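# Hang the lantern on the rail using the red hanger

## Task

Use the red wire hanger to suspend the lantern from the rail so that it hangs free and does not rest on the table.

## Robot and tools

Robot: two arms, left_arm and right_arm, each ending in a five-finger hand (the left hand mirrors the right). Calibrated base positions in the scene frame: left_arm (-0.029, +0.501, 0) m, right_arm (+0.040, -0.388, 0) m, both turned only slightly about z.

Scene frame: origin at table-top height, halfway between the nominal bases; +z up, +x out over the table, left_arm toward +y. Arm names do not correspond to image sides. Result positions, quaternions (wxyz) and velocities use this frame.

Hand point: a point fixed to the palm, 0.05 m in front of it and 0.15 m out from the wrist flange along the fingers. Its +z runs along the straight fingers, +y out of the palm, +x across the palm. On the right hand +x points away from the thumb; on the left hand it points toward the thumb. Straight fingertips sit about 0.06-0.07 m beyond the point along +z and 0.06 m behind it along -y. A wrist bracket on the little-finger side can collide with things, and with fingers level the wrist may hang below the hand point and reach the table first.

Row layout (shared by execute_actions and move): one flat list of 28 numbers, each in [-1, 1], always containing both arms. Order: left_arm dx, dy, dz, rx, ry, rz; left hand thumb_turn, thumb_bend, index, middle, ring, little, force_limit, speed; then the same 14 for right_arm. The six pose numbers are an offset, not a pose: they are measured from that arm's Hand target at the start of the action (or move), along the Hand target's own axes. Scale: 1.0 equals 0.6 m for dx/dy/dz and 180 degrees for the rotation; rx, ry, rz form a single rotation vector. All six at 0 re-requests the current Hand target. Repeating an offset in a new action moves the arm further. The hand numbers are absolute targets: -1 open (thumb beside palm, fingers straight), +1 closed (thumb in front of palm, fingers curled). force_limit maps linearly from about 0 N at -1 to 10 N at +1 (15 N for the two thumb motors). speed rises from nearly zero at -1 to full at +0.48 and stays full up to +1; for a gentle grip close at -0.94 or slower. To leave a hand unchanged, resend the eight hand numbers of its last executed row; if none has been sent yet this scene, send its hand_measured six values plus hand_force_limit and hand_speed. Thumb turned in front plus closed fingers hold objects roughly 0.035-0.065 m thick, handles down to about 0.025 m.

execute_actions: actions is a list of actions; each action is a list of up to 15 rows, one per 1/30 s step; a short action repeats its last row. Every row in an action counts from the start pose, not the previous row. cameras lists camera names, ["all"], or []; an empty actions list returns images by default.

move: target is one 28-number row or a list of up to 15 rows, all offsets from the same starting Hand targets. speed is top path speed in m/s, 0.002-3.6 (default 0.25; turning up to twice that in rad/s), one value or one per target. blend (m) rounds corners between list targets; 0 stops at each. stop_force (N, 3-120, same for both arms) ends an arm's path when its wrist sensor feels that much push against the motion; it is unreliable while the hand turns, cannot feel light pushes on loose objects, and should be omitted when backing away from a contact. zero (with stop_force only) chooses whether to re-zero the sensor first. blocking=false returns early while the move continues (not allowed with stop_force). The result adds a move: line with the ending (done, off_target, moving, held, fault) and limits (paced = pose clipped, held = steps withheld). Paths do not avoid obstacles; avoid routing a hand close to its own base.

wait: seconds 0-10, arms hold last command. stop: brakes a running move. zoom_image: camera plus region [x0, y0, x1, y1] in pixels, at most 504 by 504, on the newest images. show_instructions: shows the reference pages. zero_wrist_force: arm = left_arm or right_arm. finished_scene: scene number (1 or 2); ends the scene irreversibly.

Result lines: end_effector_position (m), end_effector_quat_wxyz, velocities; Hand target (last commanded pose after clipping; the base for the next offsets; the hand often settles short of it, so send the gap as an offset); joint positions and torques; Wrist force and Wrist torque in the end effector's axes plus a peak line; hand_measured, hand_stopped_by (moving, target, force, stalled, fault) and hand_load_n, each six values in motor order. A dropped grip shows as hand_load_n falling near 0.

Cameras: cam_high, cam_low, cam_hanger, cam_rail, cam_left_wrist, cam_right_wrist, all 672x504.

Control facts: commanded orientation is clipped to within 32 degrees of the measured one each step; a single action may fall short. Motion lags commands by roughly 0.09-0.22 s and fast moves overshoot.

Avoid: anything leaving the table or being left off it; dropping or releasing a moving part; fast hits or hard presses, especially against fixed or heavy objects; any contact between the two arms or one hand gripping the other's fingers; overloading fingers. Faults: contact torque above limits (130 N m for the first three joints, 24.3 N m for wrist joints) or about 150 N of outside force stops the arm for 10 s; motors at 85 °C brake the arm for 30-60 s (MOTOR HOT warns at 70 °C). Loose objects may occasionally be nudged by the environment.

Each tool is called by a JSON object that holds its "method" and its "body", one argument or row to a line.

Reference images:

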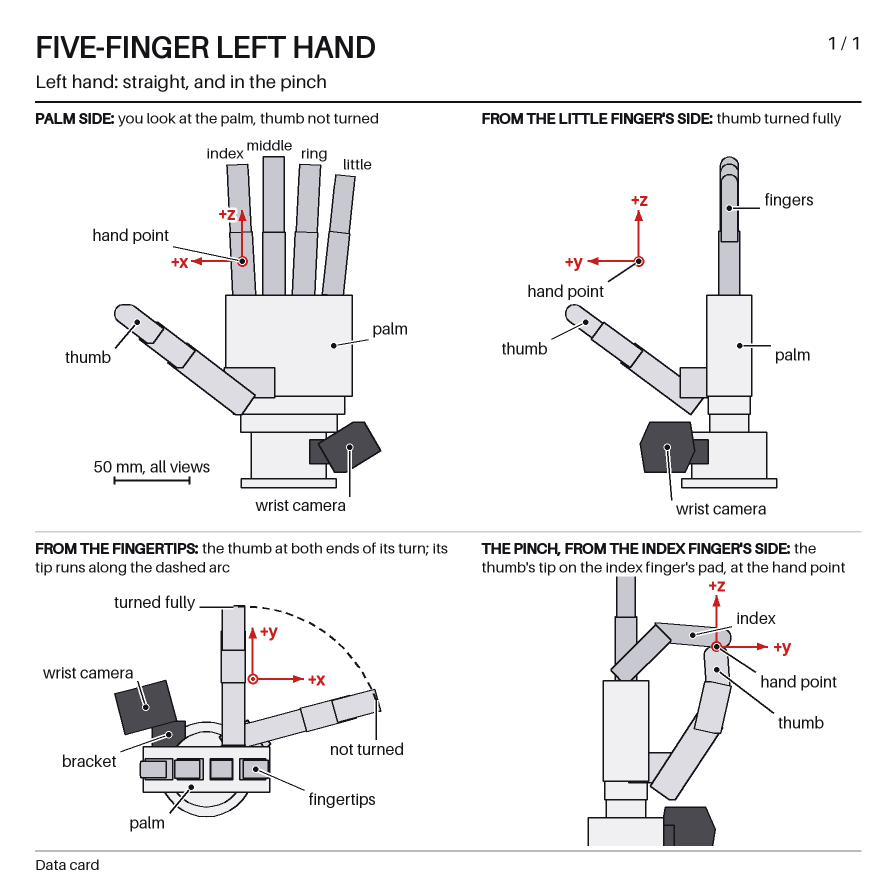

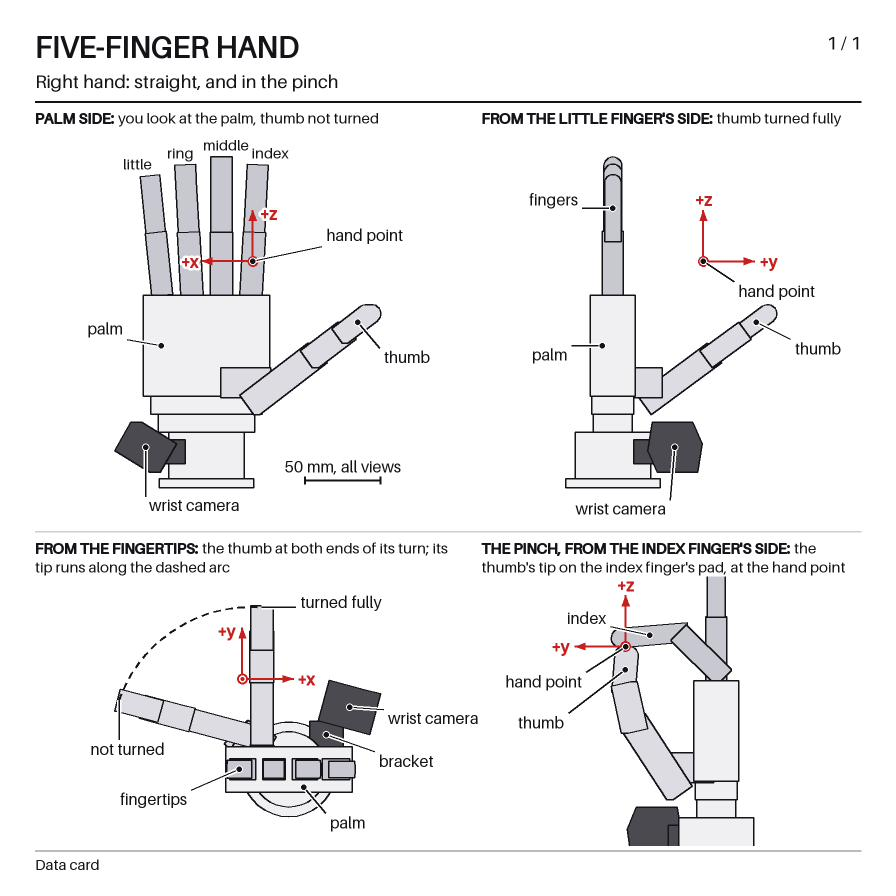

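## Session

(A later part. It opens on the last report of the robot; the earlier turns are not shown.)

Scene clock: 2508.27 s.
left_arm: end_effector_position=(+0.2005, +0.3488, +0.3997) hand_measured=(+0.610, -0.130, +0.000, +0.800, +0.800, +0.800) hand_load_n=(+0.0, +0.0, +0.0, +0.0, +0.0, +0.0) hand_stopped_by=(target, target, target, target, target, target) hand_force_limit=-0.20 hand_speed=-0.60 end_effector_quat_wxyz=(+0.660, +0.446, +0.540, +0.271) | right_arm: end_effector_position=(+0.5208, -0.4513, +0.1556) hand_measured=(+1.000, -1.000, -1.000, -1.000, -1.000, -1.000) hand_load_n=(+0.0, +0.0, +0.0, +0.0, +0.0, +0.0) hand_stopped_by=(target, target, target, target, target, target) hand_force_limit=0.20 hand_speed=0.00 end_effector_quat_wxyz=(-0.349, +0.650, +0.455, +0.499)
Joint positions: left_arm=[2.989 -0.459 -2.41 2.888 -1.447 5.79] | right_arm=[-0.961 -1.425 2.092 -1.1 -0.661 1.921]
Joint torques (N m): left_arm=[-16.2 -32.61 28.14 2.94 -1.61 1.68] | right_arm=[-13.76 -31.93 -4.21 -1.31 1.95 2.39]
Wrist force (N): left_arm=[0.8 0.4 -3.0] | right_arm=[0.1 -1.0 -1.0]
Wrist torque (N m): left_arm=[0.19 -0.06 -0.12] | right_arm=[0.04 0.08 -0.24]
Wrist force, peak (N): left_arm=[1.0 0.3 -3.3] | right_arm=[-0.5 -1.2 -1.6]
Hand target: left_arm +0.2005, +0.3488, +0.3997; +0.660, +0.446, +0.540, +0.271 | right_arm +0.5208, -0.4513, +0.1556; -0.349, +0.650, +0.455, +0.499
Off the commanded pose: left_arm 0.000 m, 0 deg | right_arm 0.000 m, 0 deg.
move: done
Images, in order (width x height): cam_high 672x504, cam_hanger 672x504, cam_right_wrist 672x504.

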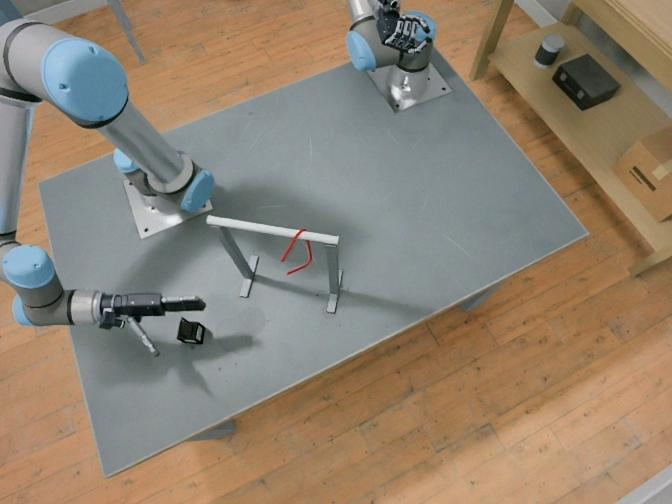

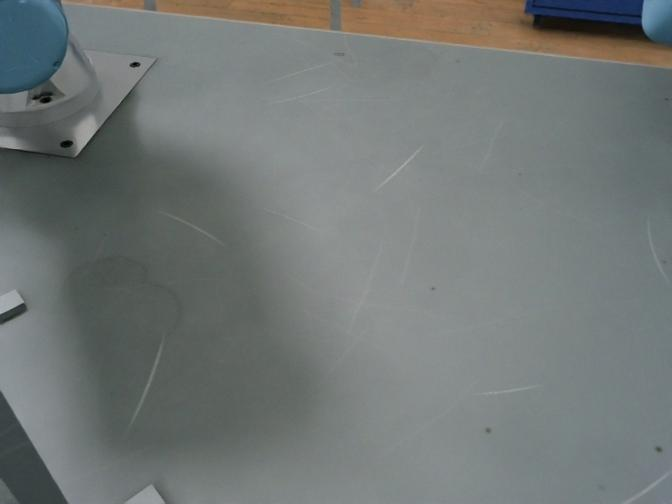

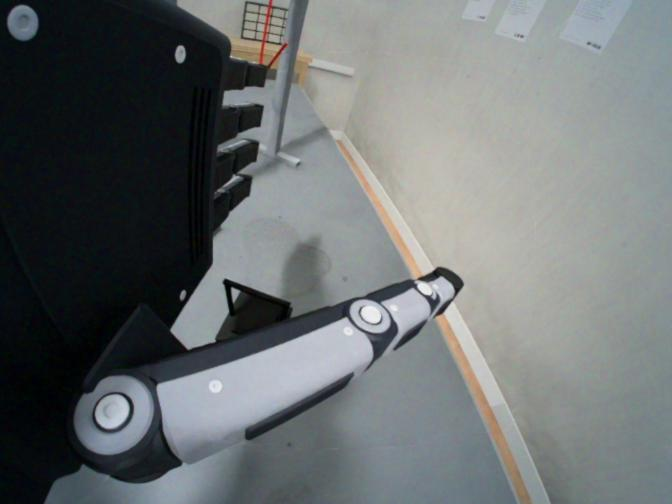

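{"method": "zoom_image", "body": {
  "camera": "cam_high",
  "region": [155, 285, 215, 345]
}}

Scaled by 8.400 from the camera's 672x504 image, which has a finer 960x720 frame.

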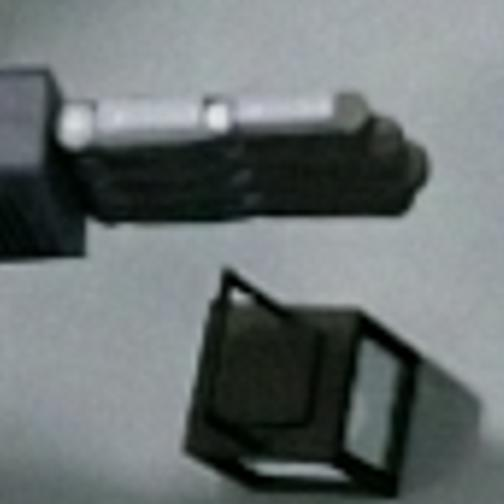

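{"method": "move", "body": {
  "target": [
    [0,0,0,0,0,0,0.61,-0.13,0.0,0.8,0.8,0.8,-0.2,-0.6,-0.2012,0,0.0540,0,0,0,1,-1,-1,-1,-1,-1,0.2,0.0],
    [0,0,0,0,0,0,0.61,-0.13,0.0,0.8,0.8,0.8,-0.2,-0.6,-0.2012,0.009,0.0540,0,0,0,1,-1,-1,-1,-1,-1,0.2,0.0]
  ],
  "speed": [0.1,0.03],
  "stop_force": 6,
  "cameras": ["cam_high","cam_right_wrist"]
}}

{"method": "zoom_image", "body": {
  "camera": "cam_high",
  "region": [155, 285, 215, 345]
}}

Scene clock: 2543.33 s.
left_arm: end_effector_position=(+0.2005, +0.3488, +0.3997) hand_measured=(+0.610, -0.130, +0.000, +0.800, +0.800, +0.800) hand_load_n=(+0.0, +0.0, +0.5, +0.0, +0.0, +0.0) hand_stopped_by=(target, target, target, target, target, target) hand_force_limit=-0.20 hand_speed=-0.60 end_effector_quat_wxyz=(+0.660, +0.446, +0.540, +0.271) | right_arm: end_effector_position=(+0.5200, -0.4509, +0.0654) hand_measured=(+1.000, -1.000, -1.000, -1.000, -1.000, -1.000) hand_load_n=(+0.0, +0.0, +0.0, +0.0, +0.0, +0.0) hand_stopped_by=(target, target, target, target, target, target) hand_force_limit=0.20 hand_speed=0.00 end_effector_quat_wxyz=(-0.350, +0.650, +0.454, +0.499)
Joint positions: left_arm=[2.989 -0.459 -2.41 2.888 -1.447 5.79] | right_arm=[-0.962 -1.245 2.178 -1.364 -0.662 1.919]
Joint torques (N m): left_arm=[-15.72 -31.64 27.92 2.8 -1.63 1.6] | right_arm=[5.21 -35.5 -23.2 1.35 1.33 0.45]
Wrist force (N): left_arm=[0.8 0.1 -2.9] | right_arm=[-0.2 -1.0 -1.1]
Wrist torque (N m): left_arm=[0.13 -0.06 -0.11] | right_arm=[0.04 0.12 -0.14]
Wrist force, peak (N): left_arm=[1.0 0.3 -3.2] | right_arm=[22.1 -6.7 -8.7]
Hand target: left_arm +0.2005, +0.3488, +0.3997; +0.660, +0.446, +0.540, +0.271 | right_arm +0.5200, -0.4509, +0.0654; -0.350, +0.650, +0.454, +0.499 (not the last commanded pose)
Off the commanded pose: left_arm 0.000 m, 0 deg | right_arm 0.035 m, 0 deg.
move: contact (right_arm); path passed 0 of 2 targets
Images, in order (width x height): cam_high 672x504, cam_right_wrist 672x504.

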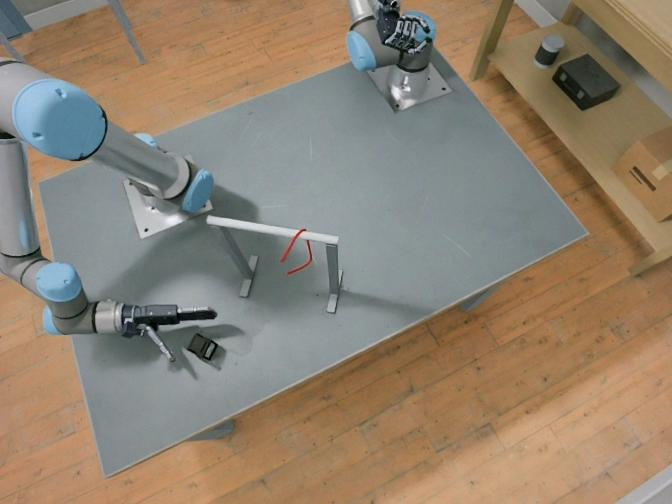

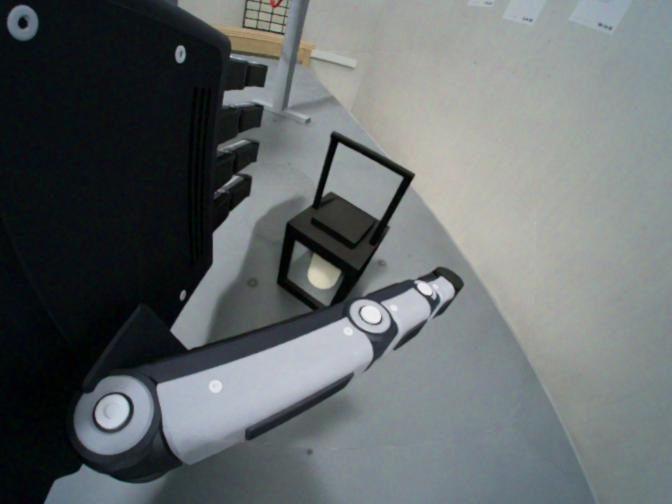

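Scaled by 8.400 from the camera's 672x504 image, which has a finer 960x720 frame.

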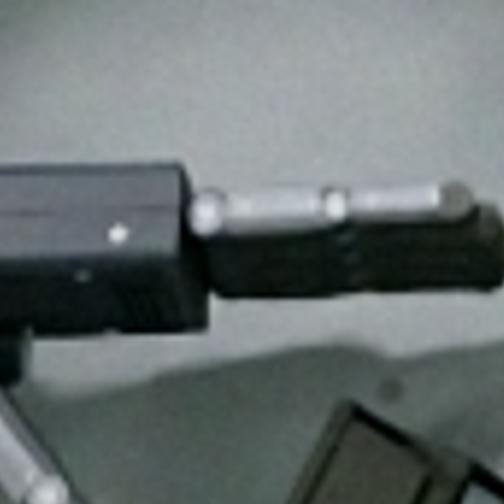

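{"method": "zoom_image", "body": {
  "camera": "cam_high",
  "region": [170, 310, 240, 380]
}}

{"method": "zoom_image", "body": {
  "camera": "cam_right_wrist",
  "region": [200, 50, 480, 350]
}}

Scaled by 7.200 from the camera's 672x504 image, which has a finer 960x720 frame.

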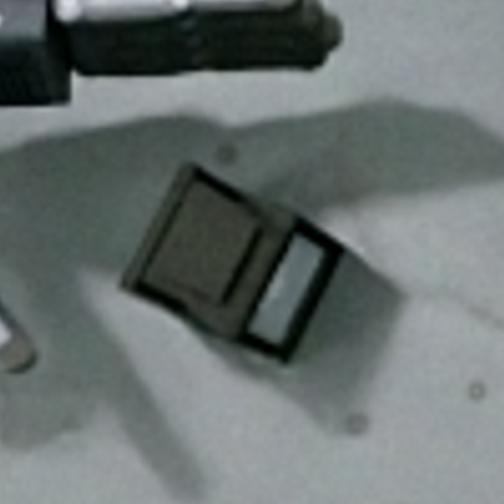

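Scaled by 1.680 from the camera's 672x504 image, which has a finer 960x720 frame.

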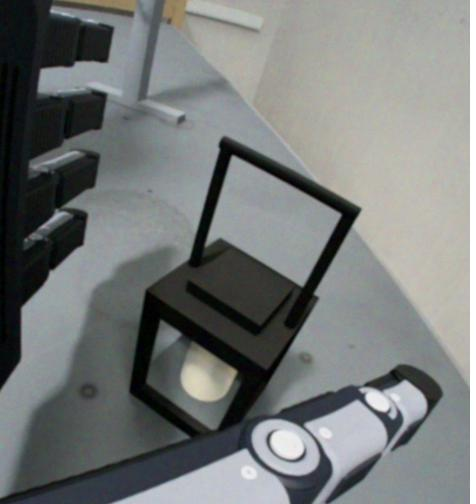

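{"method": "move", "body": {
  "target": [
    [0,0,0,0,0,0,0.61,-0.13,0.0,0.8,0.8,0.8,-0.2,-0.6,0.1523,0,-0.0408,0,0,0,1,-1,-1,-1,-1,-1,0.2,0.0],
    [0,0,0,0,0,0,0.61,-0.13,0.0,0.8,0.8,0.8,-0.2,-0.6,0.1688,0.0483,0.0205,-0.1073,0,0.0288,1,-1,-1,-1,-1,-1,0.2,0.0]
  ],
  "speed": 0.15,
  "cameras": ["cam_high","cam_right_wrist"]
}}

{"method": "zoom_image", "body": {
  "camera": "cam_high",
  "region": [170, 300, 240, 370]
}}

Scene clock: 2572.57 s.
left_arm: end_effector_position=(+0.2005, +0.3488, +0.3997) hand_measured=(+0.610, -0.130, +0.000, +0.800, +0.800, +0.800) hand_load_n=(+0.0, +0.0, +0.0, +0.0, +0.0, +0.0) hand_stopped_by=(target, target, target, target, target, target) hand_force_limit=-0.20 hand_speed=-0.60 end_effector_quat_wxyz=(+0.660, +0.446, +0.540, +0.271) | right_arm: end_effector_position=(+0.5602, -0.4252, +0.1601) hand_measured=(+1.000, -1.000, -1.000, -1.000, -1.000, -1.000) hand_load_n=(+0.0, +0.0, +0.0, +0.0, +0.0, -0.5) hand_stopped_by=(target, target, target, target, target, target) hand_force_limit=0.20 hand_speed=0.00 end_effector_quat_wxyz=(-0.258, +0.719, +0.335, +0.552)
Joint positions: left_arm=[2.989 -0.459 -2.41 2.888 -1.447 5.79] | right_arm=[-0.868 -1.606 2.396 -1.784 -0.311 2.544]
Joint torques (N m): left_arm=[-15.45 -31.89 28.59 2.97 -1.6 1.57] | right_arm=[15.27 -22.99 -3.58 -2.99 2.58 2.36]
Wrist force (N): left_arm=[0.7 0.3 -3.1] | right_arm=[0.0 -0.9 -1.2]
Wrist torque (N m): left_arm=[0.19 -0.05 -0.12] | right_arm=[0.07 0.10 -0.24]
Wrist force, peak (N): left_arm=[1.1 0.1 -3.2] | right_arm=[-0.3 -1.2 -1.4]
Hand target: left_arm +0.2005, +0.3488, +0.3997; +0.660, +0.446, +0.540, +0.271 | right_arm +0.5603, -0.4252, +0.1601; -0.258, +0.719, +0.335, +0.552
Off the commanded pose: left_arm 0.000 m, 0 deg | right_arm 0.000 m, 0 deg.
move: done
Images, in order (width x height): cam_high 672x504, cam_right_wrist 672x504.

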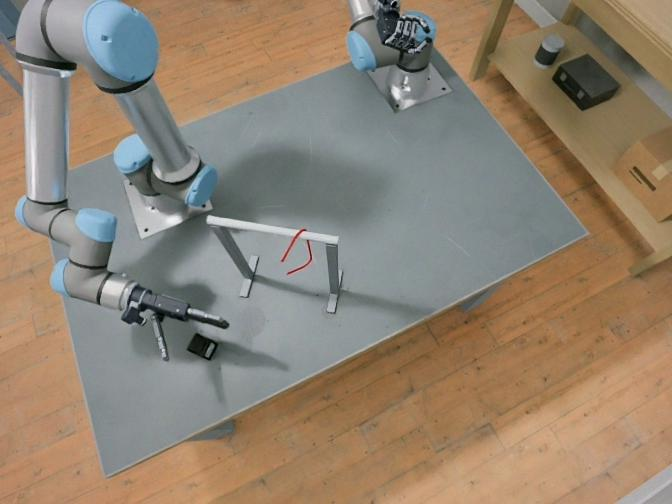

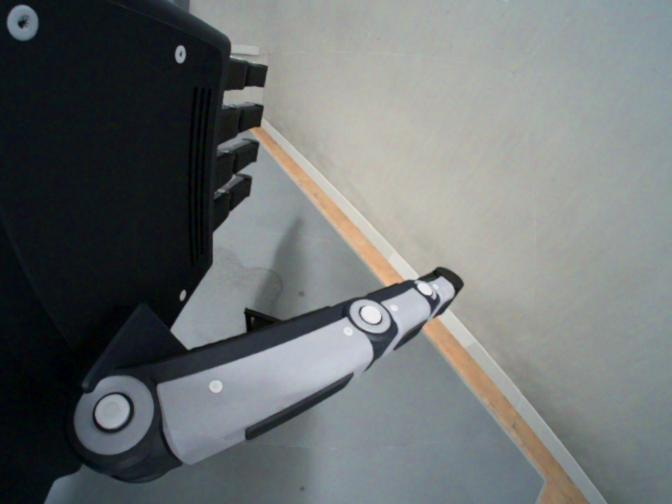

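Scaled by 7.200 from the camera's 672x504 image, which has a finer 960x720 frame.

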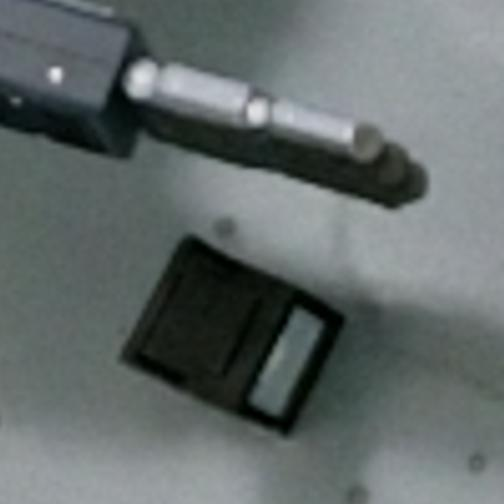

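{"method": "move", "body": {
  "target": [0,0,0,0,0,0,0.61,-0.13,0.0,0.8,0.8,0.8,-0.2,-0.6,-0.0966,0,0.0259,0,0,0,1,-1,-1,-1,-1,-1,0.2,0.0],
  "speed": 0.08,
  "stop_force": 4,
  "cameras": ["cam_high","cam_right_wrist"]
}}

{"method": "zoom_image", "body": {
  "camera": "cam_high",
  "region": [170, 300, 240, 370]
}}

Scene clock: 2591.17 s.
left_arm: end_effector_position=(+0.2005, +0.3488, +0.3997) hand_measured=(+0.610, -0.130, +0.000, +0.800, +0.800, +0.800) hand_load_n=(+0.0, +0.0, +0.0, +0.0, +0.0, +0.0) hand_stopped_by=(target, target, target, target, target, target) hand_force_limit=-0.20 hand_speed=-0.60 end_effector_quat_wxyz=(+0.660, +0.446, +0.540, +0.271) | right_arm: end_effector_position=(+0.5603, -0.4251, +0.1001) hand_measured=(+1.000, -1.000, -1.000, -1.000, -1.000, -1.000) hand_load_n=(+0.0, +0.0, +0.0, +0.0, +0.0, +0.0) hand_stopped_by=(target, target, target, target, target, target) hand_force_limit=0.20 hand_speed=0.00 end_effector_quat_wxyz=(-0.258, +0.719, +0.335, +0.552)
Joint positions: left_arm=[2.989 -0.459 -2.41 2.888 -1.447 5.79] | right_arm=[-0.867 -1.436 2.461 -2.023 -0.311 2.547]
Joint torques (N m): left_arm=[-15.87 -32.31 27.23 3.04 -1.65 1.5] | right_arm=[14.37 -12.63 0.46 -2.83 2.56 2.28]
Wrist force (N): left_arm=[0.8 0.2 -2.9] | right_arm=[-0.2 -0.9 -1.2]
Wrist torque (N m): left_arm=[0.17 -0.05 -0.12] | right_arm=[0.07 0.14 -0.25]
Wrist force, peak (N): left_arm=[0.6 0.1 -3.3] | right_arm=[-0.1 -1.2 -1.5]
Hand target: left_arm +0.2005, +0.3488, +0.3997; +0.660, +0.446, +0.540, +0.271 | right_arm +0.5603, -0.4251, +0.1001; -0.258, +0.719, +0.335, +0.552
Off the commanded pose: left_arm 0.000 m, 0 deg | right_arm 0.000 m, 0 deg.
move: done
Images, in order (width x height): cam_high 672x504, cam_right_wrist 672x504.

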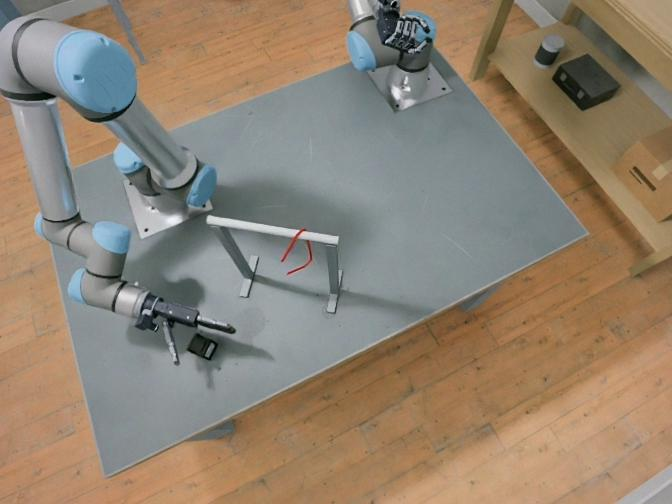

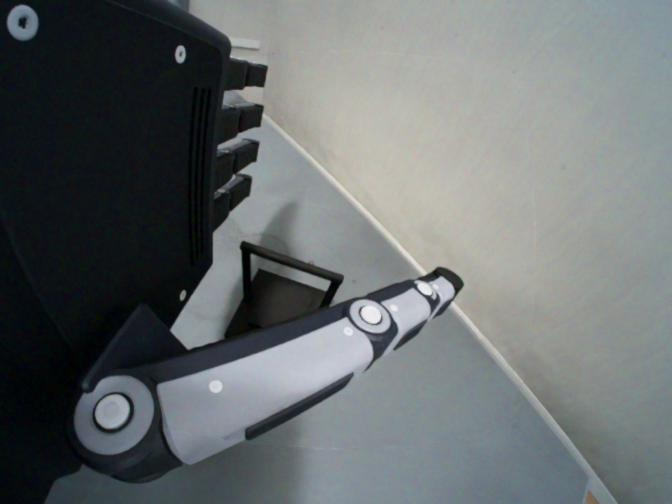

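Scaled by 7.200 from the camera's 672x504 image, which has a finer 960x720 frame.

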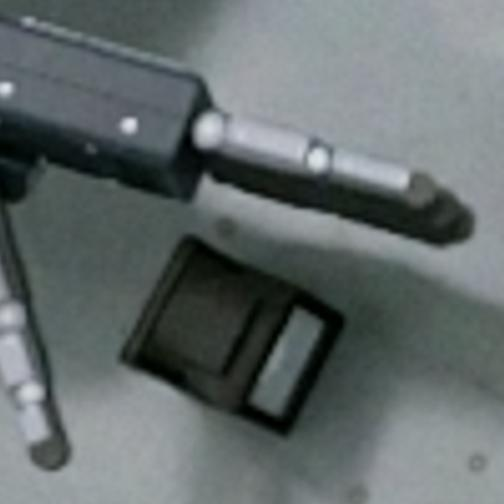

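{"method": "move", "body": {
  "target": [0,0,0,0,0,0,0.61,-0.13,0.0,0.8,0.8,0.8,-0.2,-0.6,-0.052,0,0.0139,0,0,0,1,-1,-1,-1,-1,-1,0.2,0.0],
  "speed": 0.05,
  "stop_force": 3,
  "cameras": ["cam_high","cam_right_wrist"]
}}

{"method": "zoom_image", "body": {
  "camera": "cam_right_wrist",
  "region": [190, 150, 400, 360]
}}

Scene clock: 2599.73 s.
left_arm: end_effector_position=(+0.2005, +0.3488, +0.3997) hand_measured=(+0.610, -0.130, +0.000, +0.800, +0.800, +0.800) hand_load_n=(+0.0, +0.0, +0.0, +0.0, +0.0, +0.0) hand_stopped_by=(target, target, target, target, target, target) hand_force_limit=-0.20 hand_speed=-0.60 end_effector_quat_wxyz=(+0.660, +0.446, +0.540, +0.271) | right_arm: end_effector_position=(+0.5603, -0.4250, +0.0678) hand_measured=(+1.000, -1.000, -1.000, -1.000, -1.000, -1.000) hand_load_n=(+0.0, +0.0, +0.0, +0.0, +0.0, +0.0) hand_stopped_by=(target, target, target, target, target, target) hand_force_limit=0.20 hand_speed=0.00 end_effector_quat_wxyz=(-0.258, +0.719, +0.335, +0.552)
Joint positions: left_arm=[2.989 -0.459 -2.41 2.888 -1.447 5.79] | right_arm=[-0.867 -1.327 2.483 -2.154 -0.311 2.548]
Joint torques (N m): left_arm=[-14.84 -31.52 27.46 3.02 -1.44 1.58] | right_arm=[14.09 -15.16 2.59 -2.95 2.65 2.31]
Wrist force (N): left_arm=[1.0 0.4 -3.0] | right_arm=[-0.3 -1.0 -1.2]
Wrist torque (N m): left_arm=[0.20 -0.08 -0.12] | right_arm=[0.05 0.14 -0.25]
Wrist force, peak (N): left_arm=[0.9 0.2 -3.2] | right_arm=[-0.1 -1.0 -1.5]
Hand target: left_arm +0.2005, +0.3488, +0.3997; +0.660, +0.446, +0.540, +0.271 | right_arm +0.5603, -0.4250, +0.0678; -0.258, +0.719, +0.335, +0.552
Off the commanded pose: left_arm 0.000 m, 0 deg | right_arm 0.000 m, 0 deg.
move: done
Images, in order (width x height): cam_high 672x504, cam_right_wrist 672x504.

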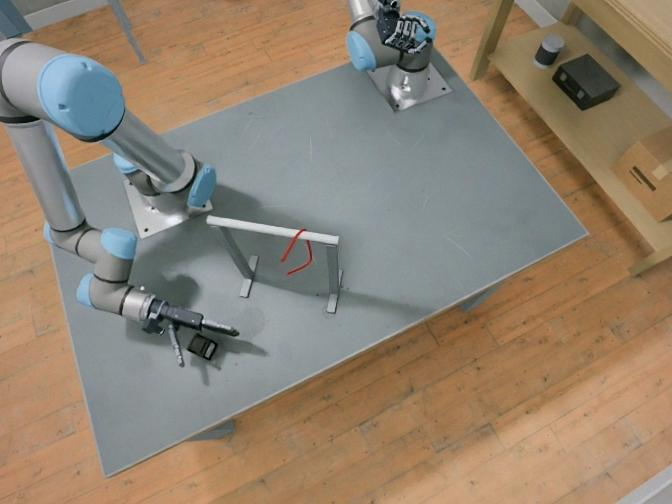

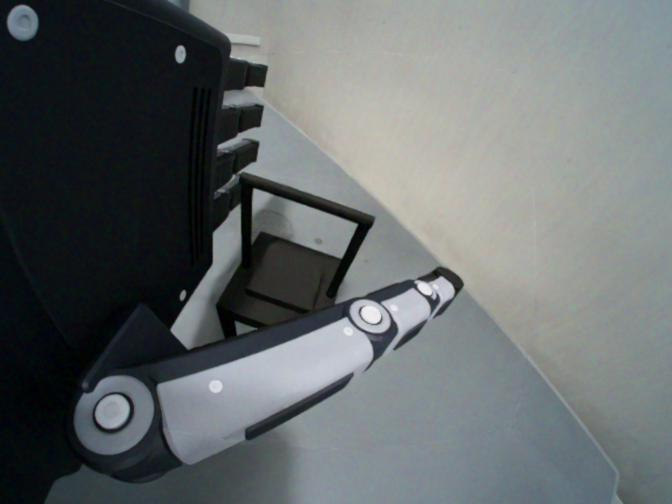

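Scaled by 2.400 from the camera's 672x504 image, which has a finer 960x720 frame.

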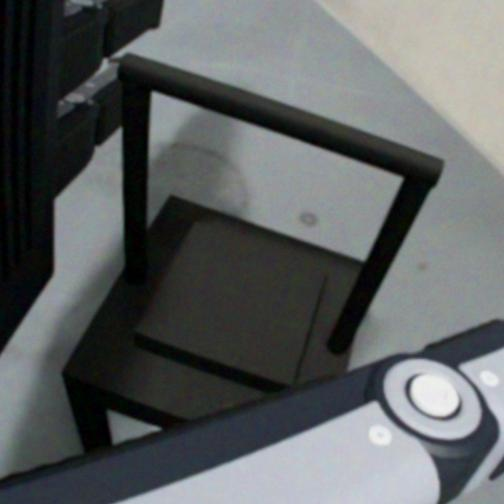

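{"method": "move", "body": {
  "target": [
    [0,0,0,0,0,0,0.61,-0.13,0.0,0.8,0.8,0.8,-0.2,-0.6,0,-0.0067,0,0,0,0,1,-1,-1,-1,-1,-1,0.2,0.0],
    [0,0,0,0,0,0,0.61,-0.13,0.0,0.8,0.8,0.8,-0.2,-0.6,-0.06,-0.0067,0.0161,0,0,0,1,-1,-1,-1,-1,-1,0.2,0.0]
  ],
  "speed": 0.04,
  "stop_force": 3,
  "cameras": ["cam_high","cam_right_wrist"]
}}

{"method": "zoom_image", "body": {
  "camera": "cam_right_wrist",
  "region": [190, 50, 480, 360]
}}

Scene clock: 2613.83 s.
left_arm: end_effector_position=(+0.2005, +0.3488, +0.3997) hand_measured=(+0.610, -0.130, +0.000, +0.800, +0.800, +0.800) hand_load_n=(+0.0, +0.0, +0.0, +0.0, +0.0, +0.0) hand_stopped_by=(target, target, target, target, target, target) hand_force_limit=-0.20 hand_speed=-0.60 end_effector_quat_wxyz=(+0.660, +0.446, +0.540, +0.271) | right_arm: end_effector_position=(+0.5572, -0.4223, +0.0305) hand_measured=(+1.000, -1.000, -1.000, -1.000, -1.000, -1.000) hand_load_n=(+0.0, +0.0, +0.0, +0.0, +0.0, +0.0) hand_stopped_by=(target, target, target, target, target, target) hand_force_limit=0.20 hand_speed=0.00 end_effector_quat_wxyz=(-0.258, +0.719, +0.335, +0.552)
Joint positions: left_arm=[2.989 -0.459 -2.41 2.888 -1.447 5.79] | right_arm=[-0.869 -1.196 2.506 -2.303 -0.312 2.542]
Joint torques (N m): left_arm=[-15.72 -31.05 28 2.75 -1.5 1.41] | right_arm=[15.05 -17.31 6.12 -2.74 2.54 2.26]
Wrist force (N): left_arm=[1.1 0.2 -2.8] | right_arm=[0.2 -0.6 -1.9]
Wrist torque (N m): left_arm=[0.16 -0.09 -0.11] | right_arm=[0.07 0.08 -0.22]
Wrist force, peak (N): left_arm=[0.6 0.2 -3.3] | right_arm=[0.2 -0.9 -1.9]
Hand target: left_arm +0.2005, +0.3488, +0.3997; +0.660, +0.446, +0.540, +0.271 | right_arm +0.5572, -0.4223, +0.0305; -0.258, +0.719, +0.335, +0.552
Off the commanded pose: left_arm 0.000 m, 0 deg | right_arm 0.000 m, 0 deg.
move: done
Images, in order (width x height): cam_high 672x504, cam_right_wrist 672x504.

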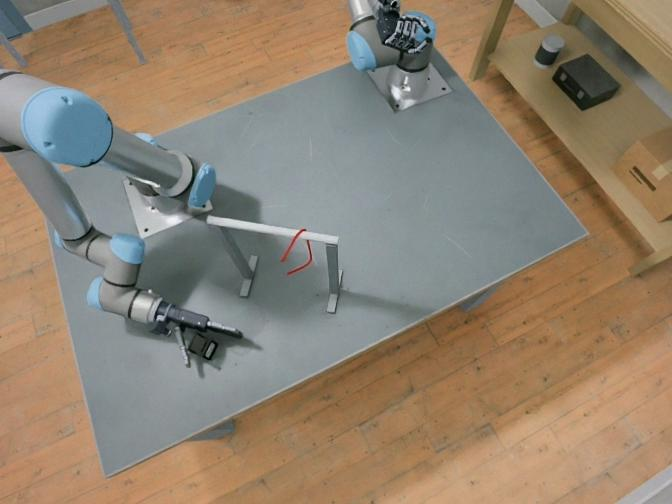

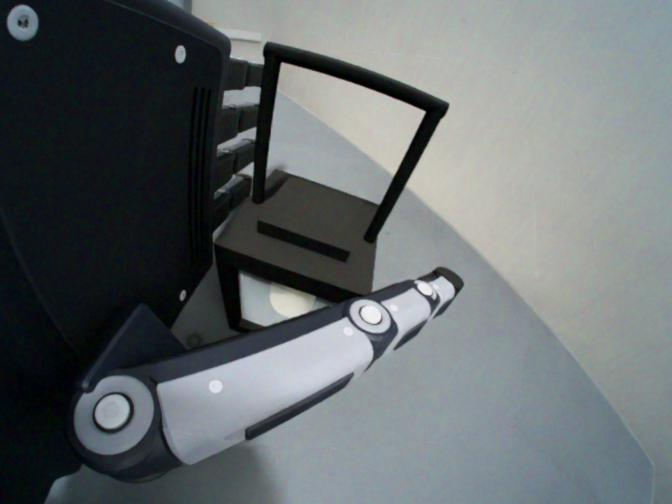

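Scaled by 1.626 from the camera's 672x504 image, which has a finer 960x720 frame.

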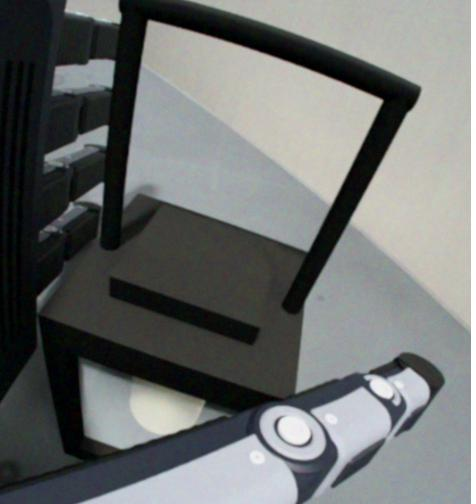

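{"method": "move", "body": {
  "target": [0,0,0,0,0,0,0.61,-0.13,0.0,0.8,0.8,0.8,-0.2,-0.6,0,0,0,0,0,0,1,0.4,-1,-1,-1,-1,0.15,-0.6],
  "cameras": ["cam_right_wrist"]
}}

{"method": "zoom_image", "body": {
  "camera": "cam_right_wrist",
  "region": [190, 30, 480, 340]
}}

Scene clock: 2620.30 s.
left_arm: end_effector_position=(+0.2005, +0.3488, +0.3997) hand_measured=(+0.610, -0.130, +0.000, +0.800, +0.800, +0.800) hand_load_n=(+0.0, +0.0, +0.0, +0.0, +0.0, +0.0) hand_stopped_by=(target, target, target, target, target, target) hand_force_limit=-0.20 hand_speed=-0.60 end_effector_quat_wxyz=(+0.660, +0.446, +0.540, +0.271) | right_arm: end_effector_position=(+0.5572, -0.4223, +0.0305) hand_measured=(+1.000, -0.364, -1.000, -1.000, -1.000, -1.000) hand_load_n=(+0.5, +9.0, +0.0, -0.5, +0.0, +0.0) hand_stopped_by=(target, force, target, target, target, target) hand_force_limit=0.15 hand_speed=-0.60 end_effector_quat_wxyz=(-0.258, +0.719, +0.335, +0.552)
Joint positions: left_arm=[2.989 -0.459 -2.41 2.888 -1.447 5.79] | right_arm=[-0.869 -1.196 2.506 -2.303 -0.312 2.542]
Joint torques (N m): left_arm=[-15.05 -31.66 27.95 2.96 -1.56 1.53] | right_arm=[13.21 -18.41 4.85 -2.56 1.7 2.23]
Wrist force (N): left_arm=[1.0 0.5 -2.8] | right_arm=[2.9 -0.6 -2.0]
Wrist torque (N m): left_arm=[0.20 -0.08 -0.13] | right_arm=[0.07 0.03 -0.11]
Wrist force, peak (N): left_arm=[1.1 0.5 -3.2] | right_arm=[2.9 -0.4 -2.2]
Hand target: left_arm +0.2005, +0.3488, +0.3997; +0.660, +0.446, +0.540, +0.271 | right_arm +0.5572, -0.4223, +0.0305; -0.258, +0.719, +0.335, +0.552
Off the commanded pose: left_arm 0.000 m, 0 deg | right_arm 0.000 m, 0 deg.
move: done
Images, in order (width x height): cam_right_wrist 672x504.

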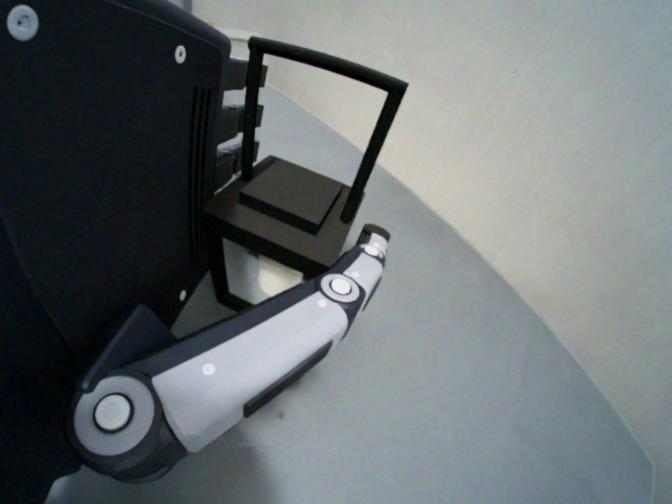

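Scaled by 1.626 from the camera's 672x504 image, which has a finer 960x720 frame.

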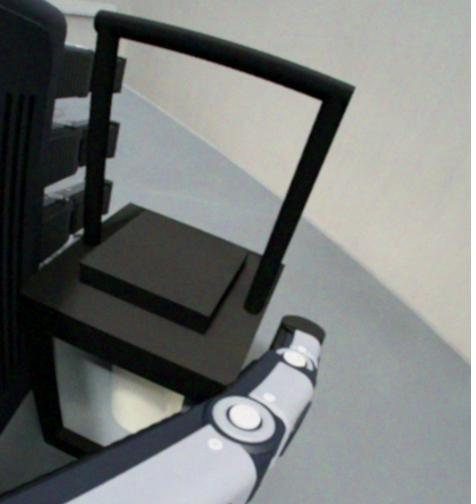

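{"method": "move", "body": {
  "target": [
    [0,0,0,0,0,0,0.61,-0.13,0.0,0.8,0.8,0.8,-0.2,-0.6,0,0,0,0,0,0,1,-0.9,-1,-1,-1,-1,0.15,-0.2],
    [0,0,0,0,0,0,0.61,-0.13,0.0,0.8,0.8,0.8,-0.2,-0.6,0,-0.004,0,0,0,0,1,-0.9,-1,-1,-1,-1,0.15,-0.2],
    [0,0,0,0,0,0,0.61,-0.13,0.0,0.8,0.8,0.8,-0.2,-0.6,-0.0056,-0.004,-0.0209,0,0,0,1,-0.9,-1,-1,-1,-1,0.15,-0.2]
  ],
  "speed": 0.05
}}

{"method": "move", "body": {
  "target": [0,0,0,0,0,0,0.61,-0.13,0.0,0.8,0.8,0.8,-0.2,-0.6,0,0,0,0,0,0,1,0.4,-1,-1,-1,-1,0.15,-0.6],
  "cameras": ["cam_high","cam_right_wrist"]
}}

{"method": "zoom_image", "body": {
  "camera": "cam_right_wrist",
  "region": [190, 30, 480, 340]
}}

Scene clock: 2634.77 s.
left_arm: end_effector_position=(+0.2005, +0.3488, +0.3997) hand_measured=(+0.610, -0.130, +0.000, +0.800, +0.800, +0.800) hand_load_n=(+0.0, -0.5, +0.0, +0.0, +0.0, +0.0) hand_stopped_by=(target, target, target, target, target, target) hand_force_limit=-0.20 hand_speed=-0.60 end_effector_quat_wxyz=(+0.660, +0.446, +0.540, +0.271) | right_arm: end_effector_position=(+0.5470, -0.4307, +0.0305) hand_measured=(+1.000, -0.900, -1.000, -1.000, -1.000, -1.000) hand_load_n=(+0.0, +0.0, +0.0, +0.0, +0.0, +0.0) hand_stopped_by=(target, target, target, target, target, target) hand_force_limit=0.15 hand_speed=-0.20 end_effector_quat_wxyz=(-0.258, +0.719, +0.335, +0.552)
Joint positions: left_arm=[2.989 -0.459 -2.41 2.888 -1.447 5.79] | right_arm=[-0.908 -1.225 2.503 -2.178 -0.335 2.444]
Joint torques (N m): left_arm=[-14.89 -32.6 27.35 2.74 -1.41 1.16] | right_arm=[-12.98 -31.01 -18.5 0.06 0.03 -2.01]
Wrist force (N): left_arm=[0.5 0.2 -2.9] | right_arm=[0.0 -1.0 -1.2]
Wrist torque (N m): left_arm=[0.17 0.00 -0.15] | right_arm=[0.04 0.10 -0.12]
Wrist force, peak (N): left_arm=[0.7 0.4 -3.3] | right_arm=[3.1 -0.3 -2.3]
Hand target: left_arm +0.2005, +0.3488, +0.3997; +0.660, +0.446, +0.540, +0.271 | right_arm +0.5470, -0.4307, +0.0305; -0.258, +0.719, +0.335, +0.552
Off the commanded pose: left_arm 0.000 m, 0 deg | right_arm 0.000 m, 0 deg.
move: done

Scene clock: 2636.67 s.
left_arm: end_effector_position=(+0.2005, +0.3488, +0.3997) hand_measured=(+0.610, -0.130, +0.000, +0.800, +0.800, +0.800) hand_load_n=(+0.0, +0.0, +0.0, +0.0, +0.0, +0.0) hand_stopped_by=(target, target, target, target, target, target) hand_force_limit=-0.20 hand_speed=-0.60 end_effector_quat_wxyz=(+0.660, +0.446, +0.540, +0.271) | right_arm: end_effector_position=(+0.5470, -0.4307, +0.0305) hand_measured=(+1.000, +0.020, -1.000, -1.000, -1.000, -1.000) hand_load_n=(+3.0, +11.0, +0.0, +0.0, +0.0, +0.0) hand_stopped_by=(target, force, target, target, target, target) hand_force_limit=0.15 hand_speed=-0.60 end_effector_quat_wxyz=(-0.258, +0.719, +0.335, +0.552)
Joint positions: left_arm=[2.989 -0.459 -2.41 2.888 -1.447 5.79] | right_arm=[-0.908 -1.225 2.503 -2.178 -0.335 2.444]
Joint torques (N m): left_arm=[-15.79 -32.1 27.09 2.75 -1.33 1.3] | right_arm=[-11.91 -30.17 -17.31 -0.25 0.53 -2.07]
Wrist force (N): left_arm=[0.8 0.5 -2.9] | right_arm=[-0.8 -1.3 -1.1]
Wrist torque (N m): left_arm=[0.20 -0.05 -0.13] | right_arm=[0.01 0.13 -0.14]
Wrist force, peak (N): left_arm=[0.7 0.5 -3.2] | right_arm=[-1.2 -1.2 -1.1]
Hand target: left_arm +0.2005, +0.3488, +0.3997; +0.660, +0.446, +0.540, +0.271 | right_arm +0.5470, -0.4307, +0.0305; -0.258, +0.719, +0.335, +0.552
Off the commanded pose: left_arm 0.000 m, 0 deg | right_arm 0.000 m, 0 deg.
move: done
Images, in order (width x height): cam_high 672x504, cam_right_wrist 672x504.

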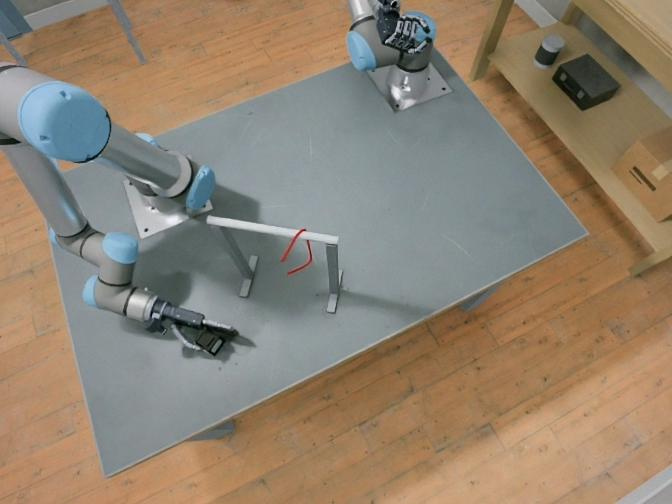

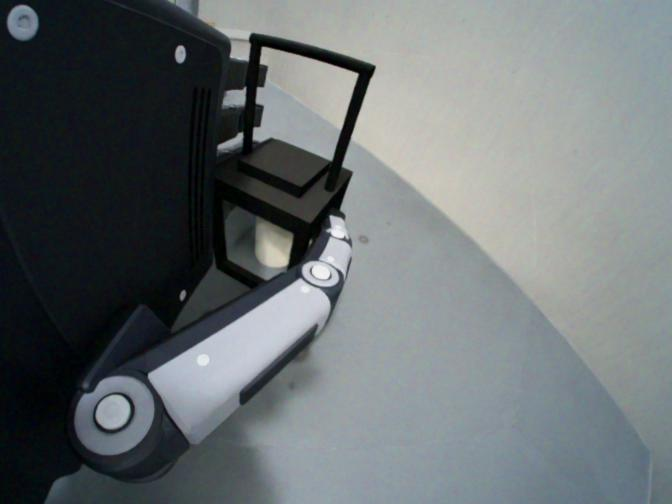

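Scaled by 1.626 from the camera's 672x504 image, which has a finer 960x720 frame.

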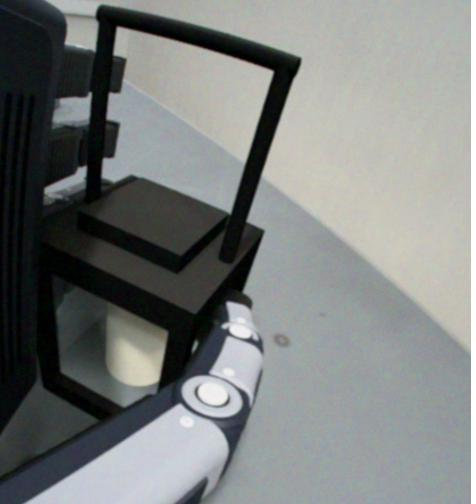

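{"method": "move", "body": {
  "target": [
    [0,0,0,0,0,0,0.61,-0.13,0.0,0.8,0.8,0.8,-0.2,-0.6,0.1449,0,-0.0389,0,0,0,1,0.4,-1,-1,-1,-1,0.15,-0.6],
    [0,0,0,0,0,0,0.61,-0.13,0.0,0.8,0.8,0.8,-0.2,-0.6,0.3263,-0.1158,0.191,0.3327,0,-0.0892,1,0.4,-1,-1,-1,-1,0.15,-0.6]
  ],
  "speed": [0.1,0.18],
  "cameras": ["all"]
}}

{"method": "zoom_image", "body": {
  "camera": "cam_high",
  "region": [200, 200, 360, 320]
}}

{"method": "zoom_image", "body": {
  "camera": "cam_right_wrist",
  "region": [180, 0, 500, 320]
}}

Scene clock: 2674.17 s.
left_arm: end_effector_position=(+0.2005, +0.3488, +0.3997) hand_measured=(+0.610, -0.130, +0.000, +0.800, +0.800, +0.800) hand_load_n=(+0.0, +0.0, +0.0, +0.0, +0.0, +0.0) hand_stopped_by=(target, target, target, target, target, target) hand_force_limit=-0.20 hand_speed=-0.60 end_effector_quat_wxyz=(+0.660, +0.446, +0.540, +0.271) | right_arm: end_effector_position=(+0.5976, -0.2628, +0.1902) hand_measured=(+1.000, +0.020, -1.000, -1.000, -1.000, -1.000) hand_load_n=(+3.0, +11.0, +0.0, +0.0, +0.0, +0.0) hand_stopped_by=(target, force, target, target, target, target) hand_force_limit=0.15 hand_speed=-0.60 end_effector_quat_wxyz=(-0.505, +0.443, +0.657, +0.341)
Joint positions: left_arm=[2.989 -0.459 -2.41 2.888 -1.447 5.79] | right_arm=[-0.412 -1.097 1.526 -0.784 -0.831 1.815]
Joint torques (N m): left_arm=[-15.53 -32.3 27.43 2.67 -1.43 0.99] | right_arm=[13.59 -35.53 -29.78 2.14 -0.43 -2.16]
Wrist force (N): left_arm=[0.8 0.5 -3.2] | right_arm=[-2.0 -0.9 -0.6]
Wrist torque (N m): left_arm=[0.22 -0.06 -0.13] | right_arm=[0.05 0.08 -0.18]
Wrist force, peak (N): left_arm=[0.8 0.3 -3.3] | right_arm=[-2.8 -1.4 -0.6]
Hand target: left_arm +0.2005, +0.3488, +0.3997; +0.660, +0.446, +0.540, +0.271 | right_arm +0.5976, -0.2628, +0.1903; -0.505, +0.443, +0.657, +0.341
Off the commanded pose: left_arm 0.000 m, 0 deg | right_arm 0.000 m, 0 deg.
move: done

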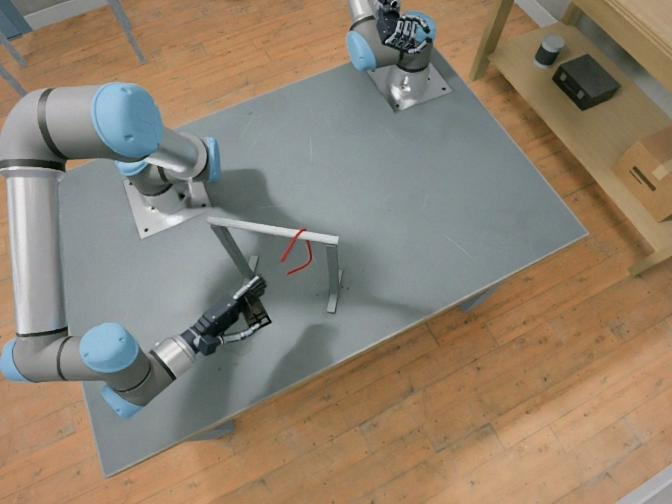

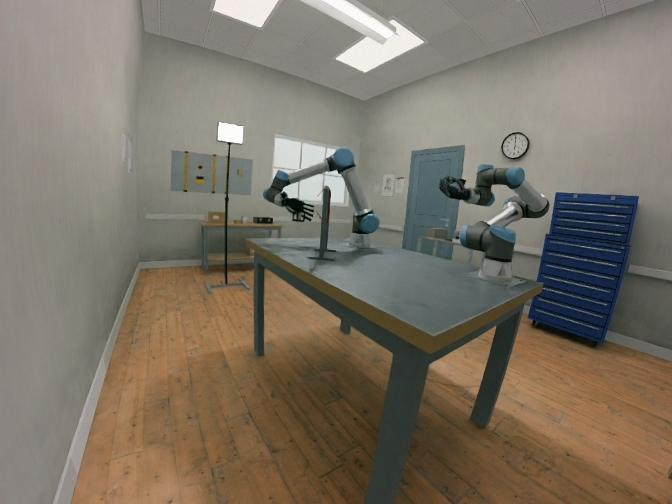

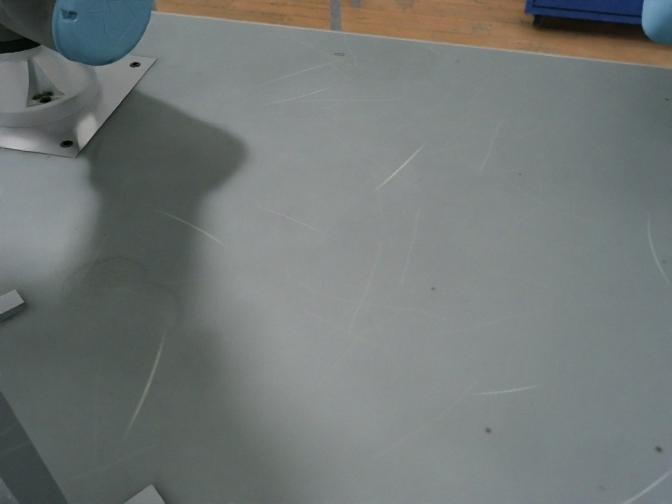

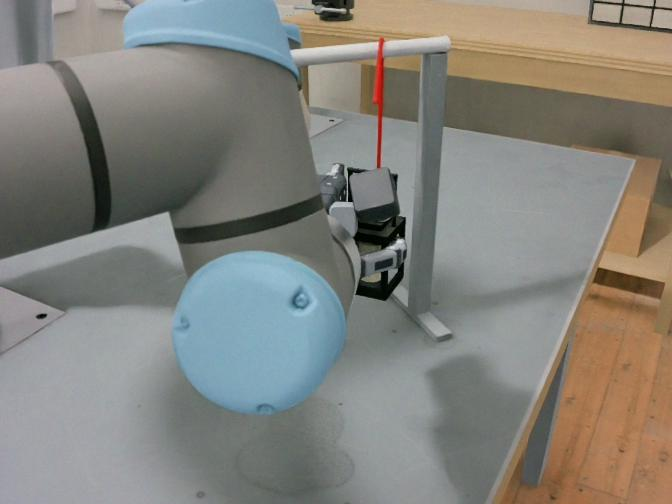

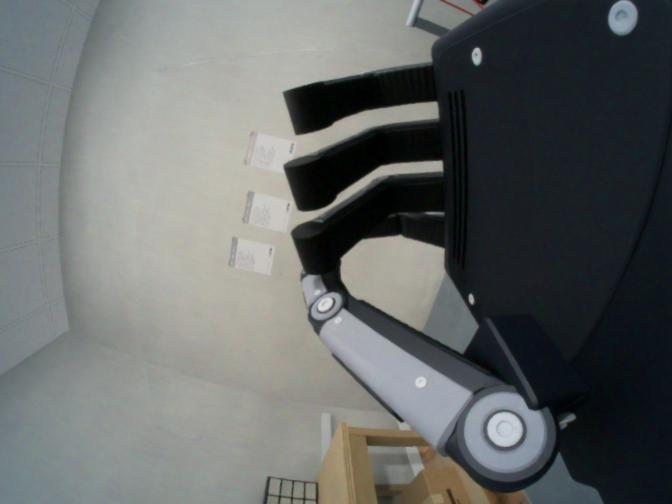

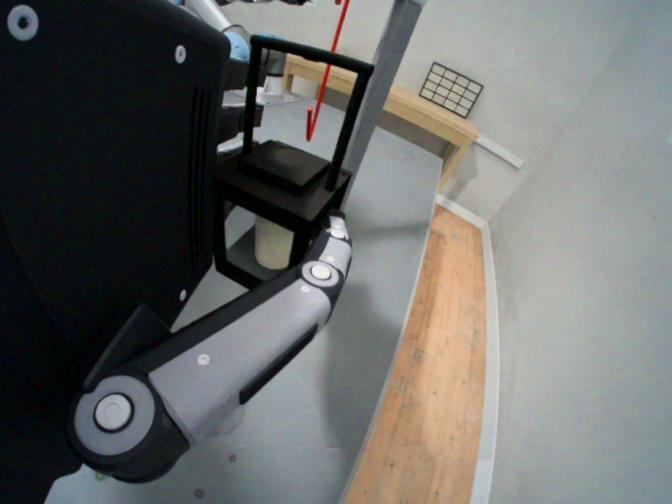

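Scaled by 3.150 from the camera's 672x504 image, which has a finer 960x720 frame.

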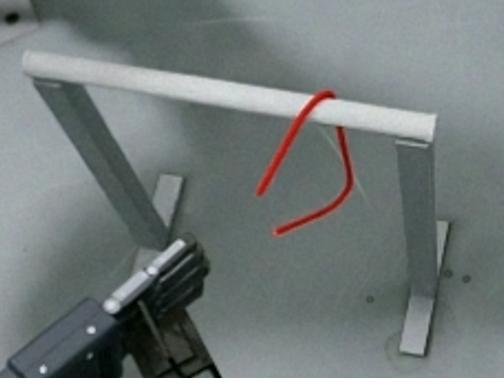

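Scaled by 1.575 from the camera's 672x504 image, which has a finer 960x720 frame.

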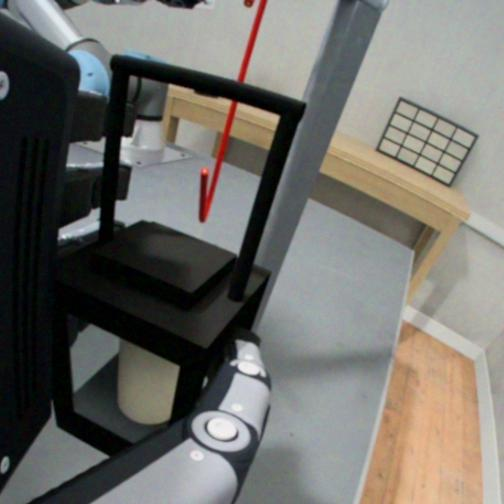

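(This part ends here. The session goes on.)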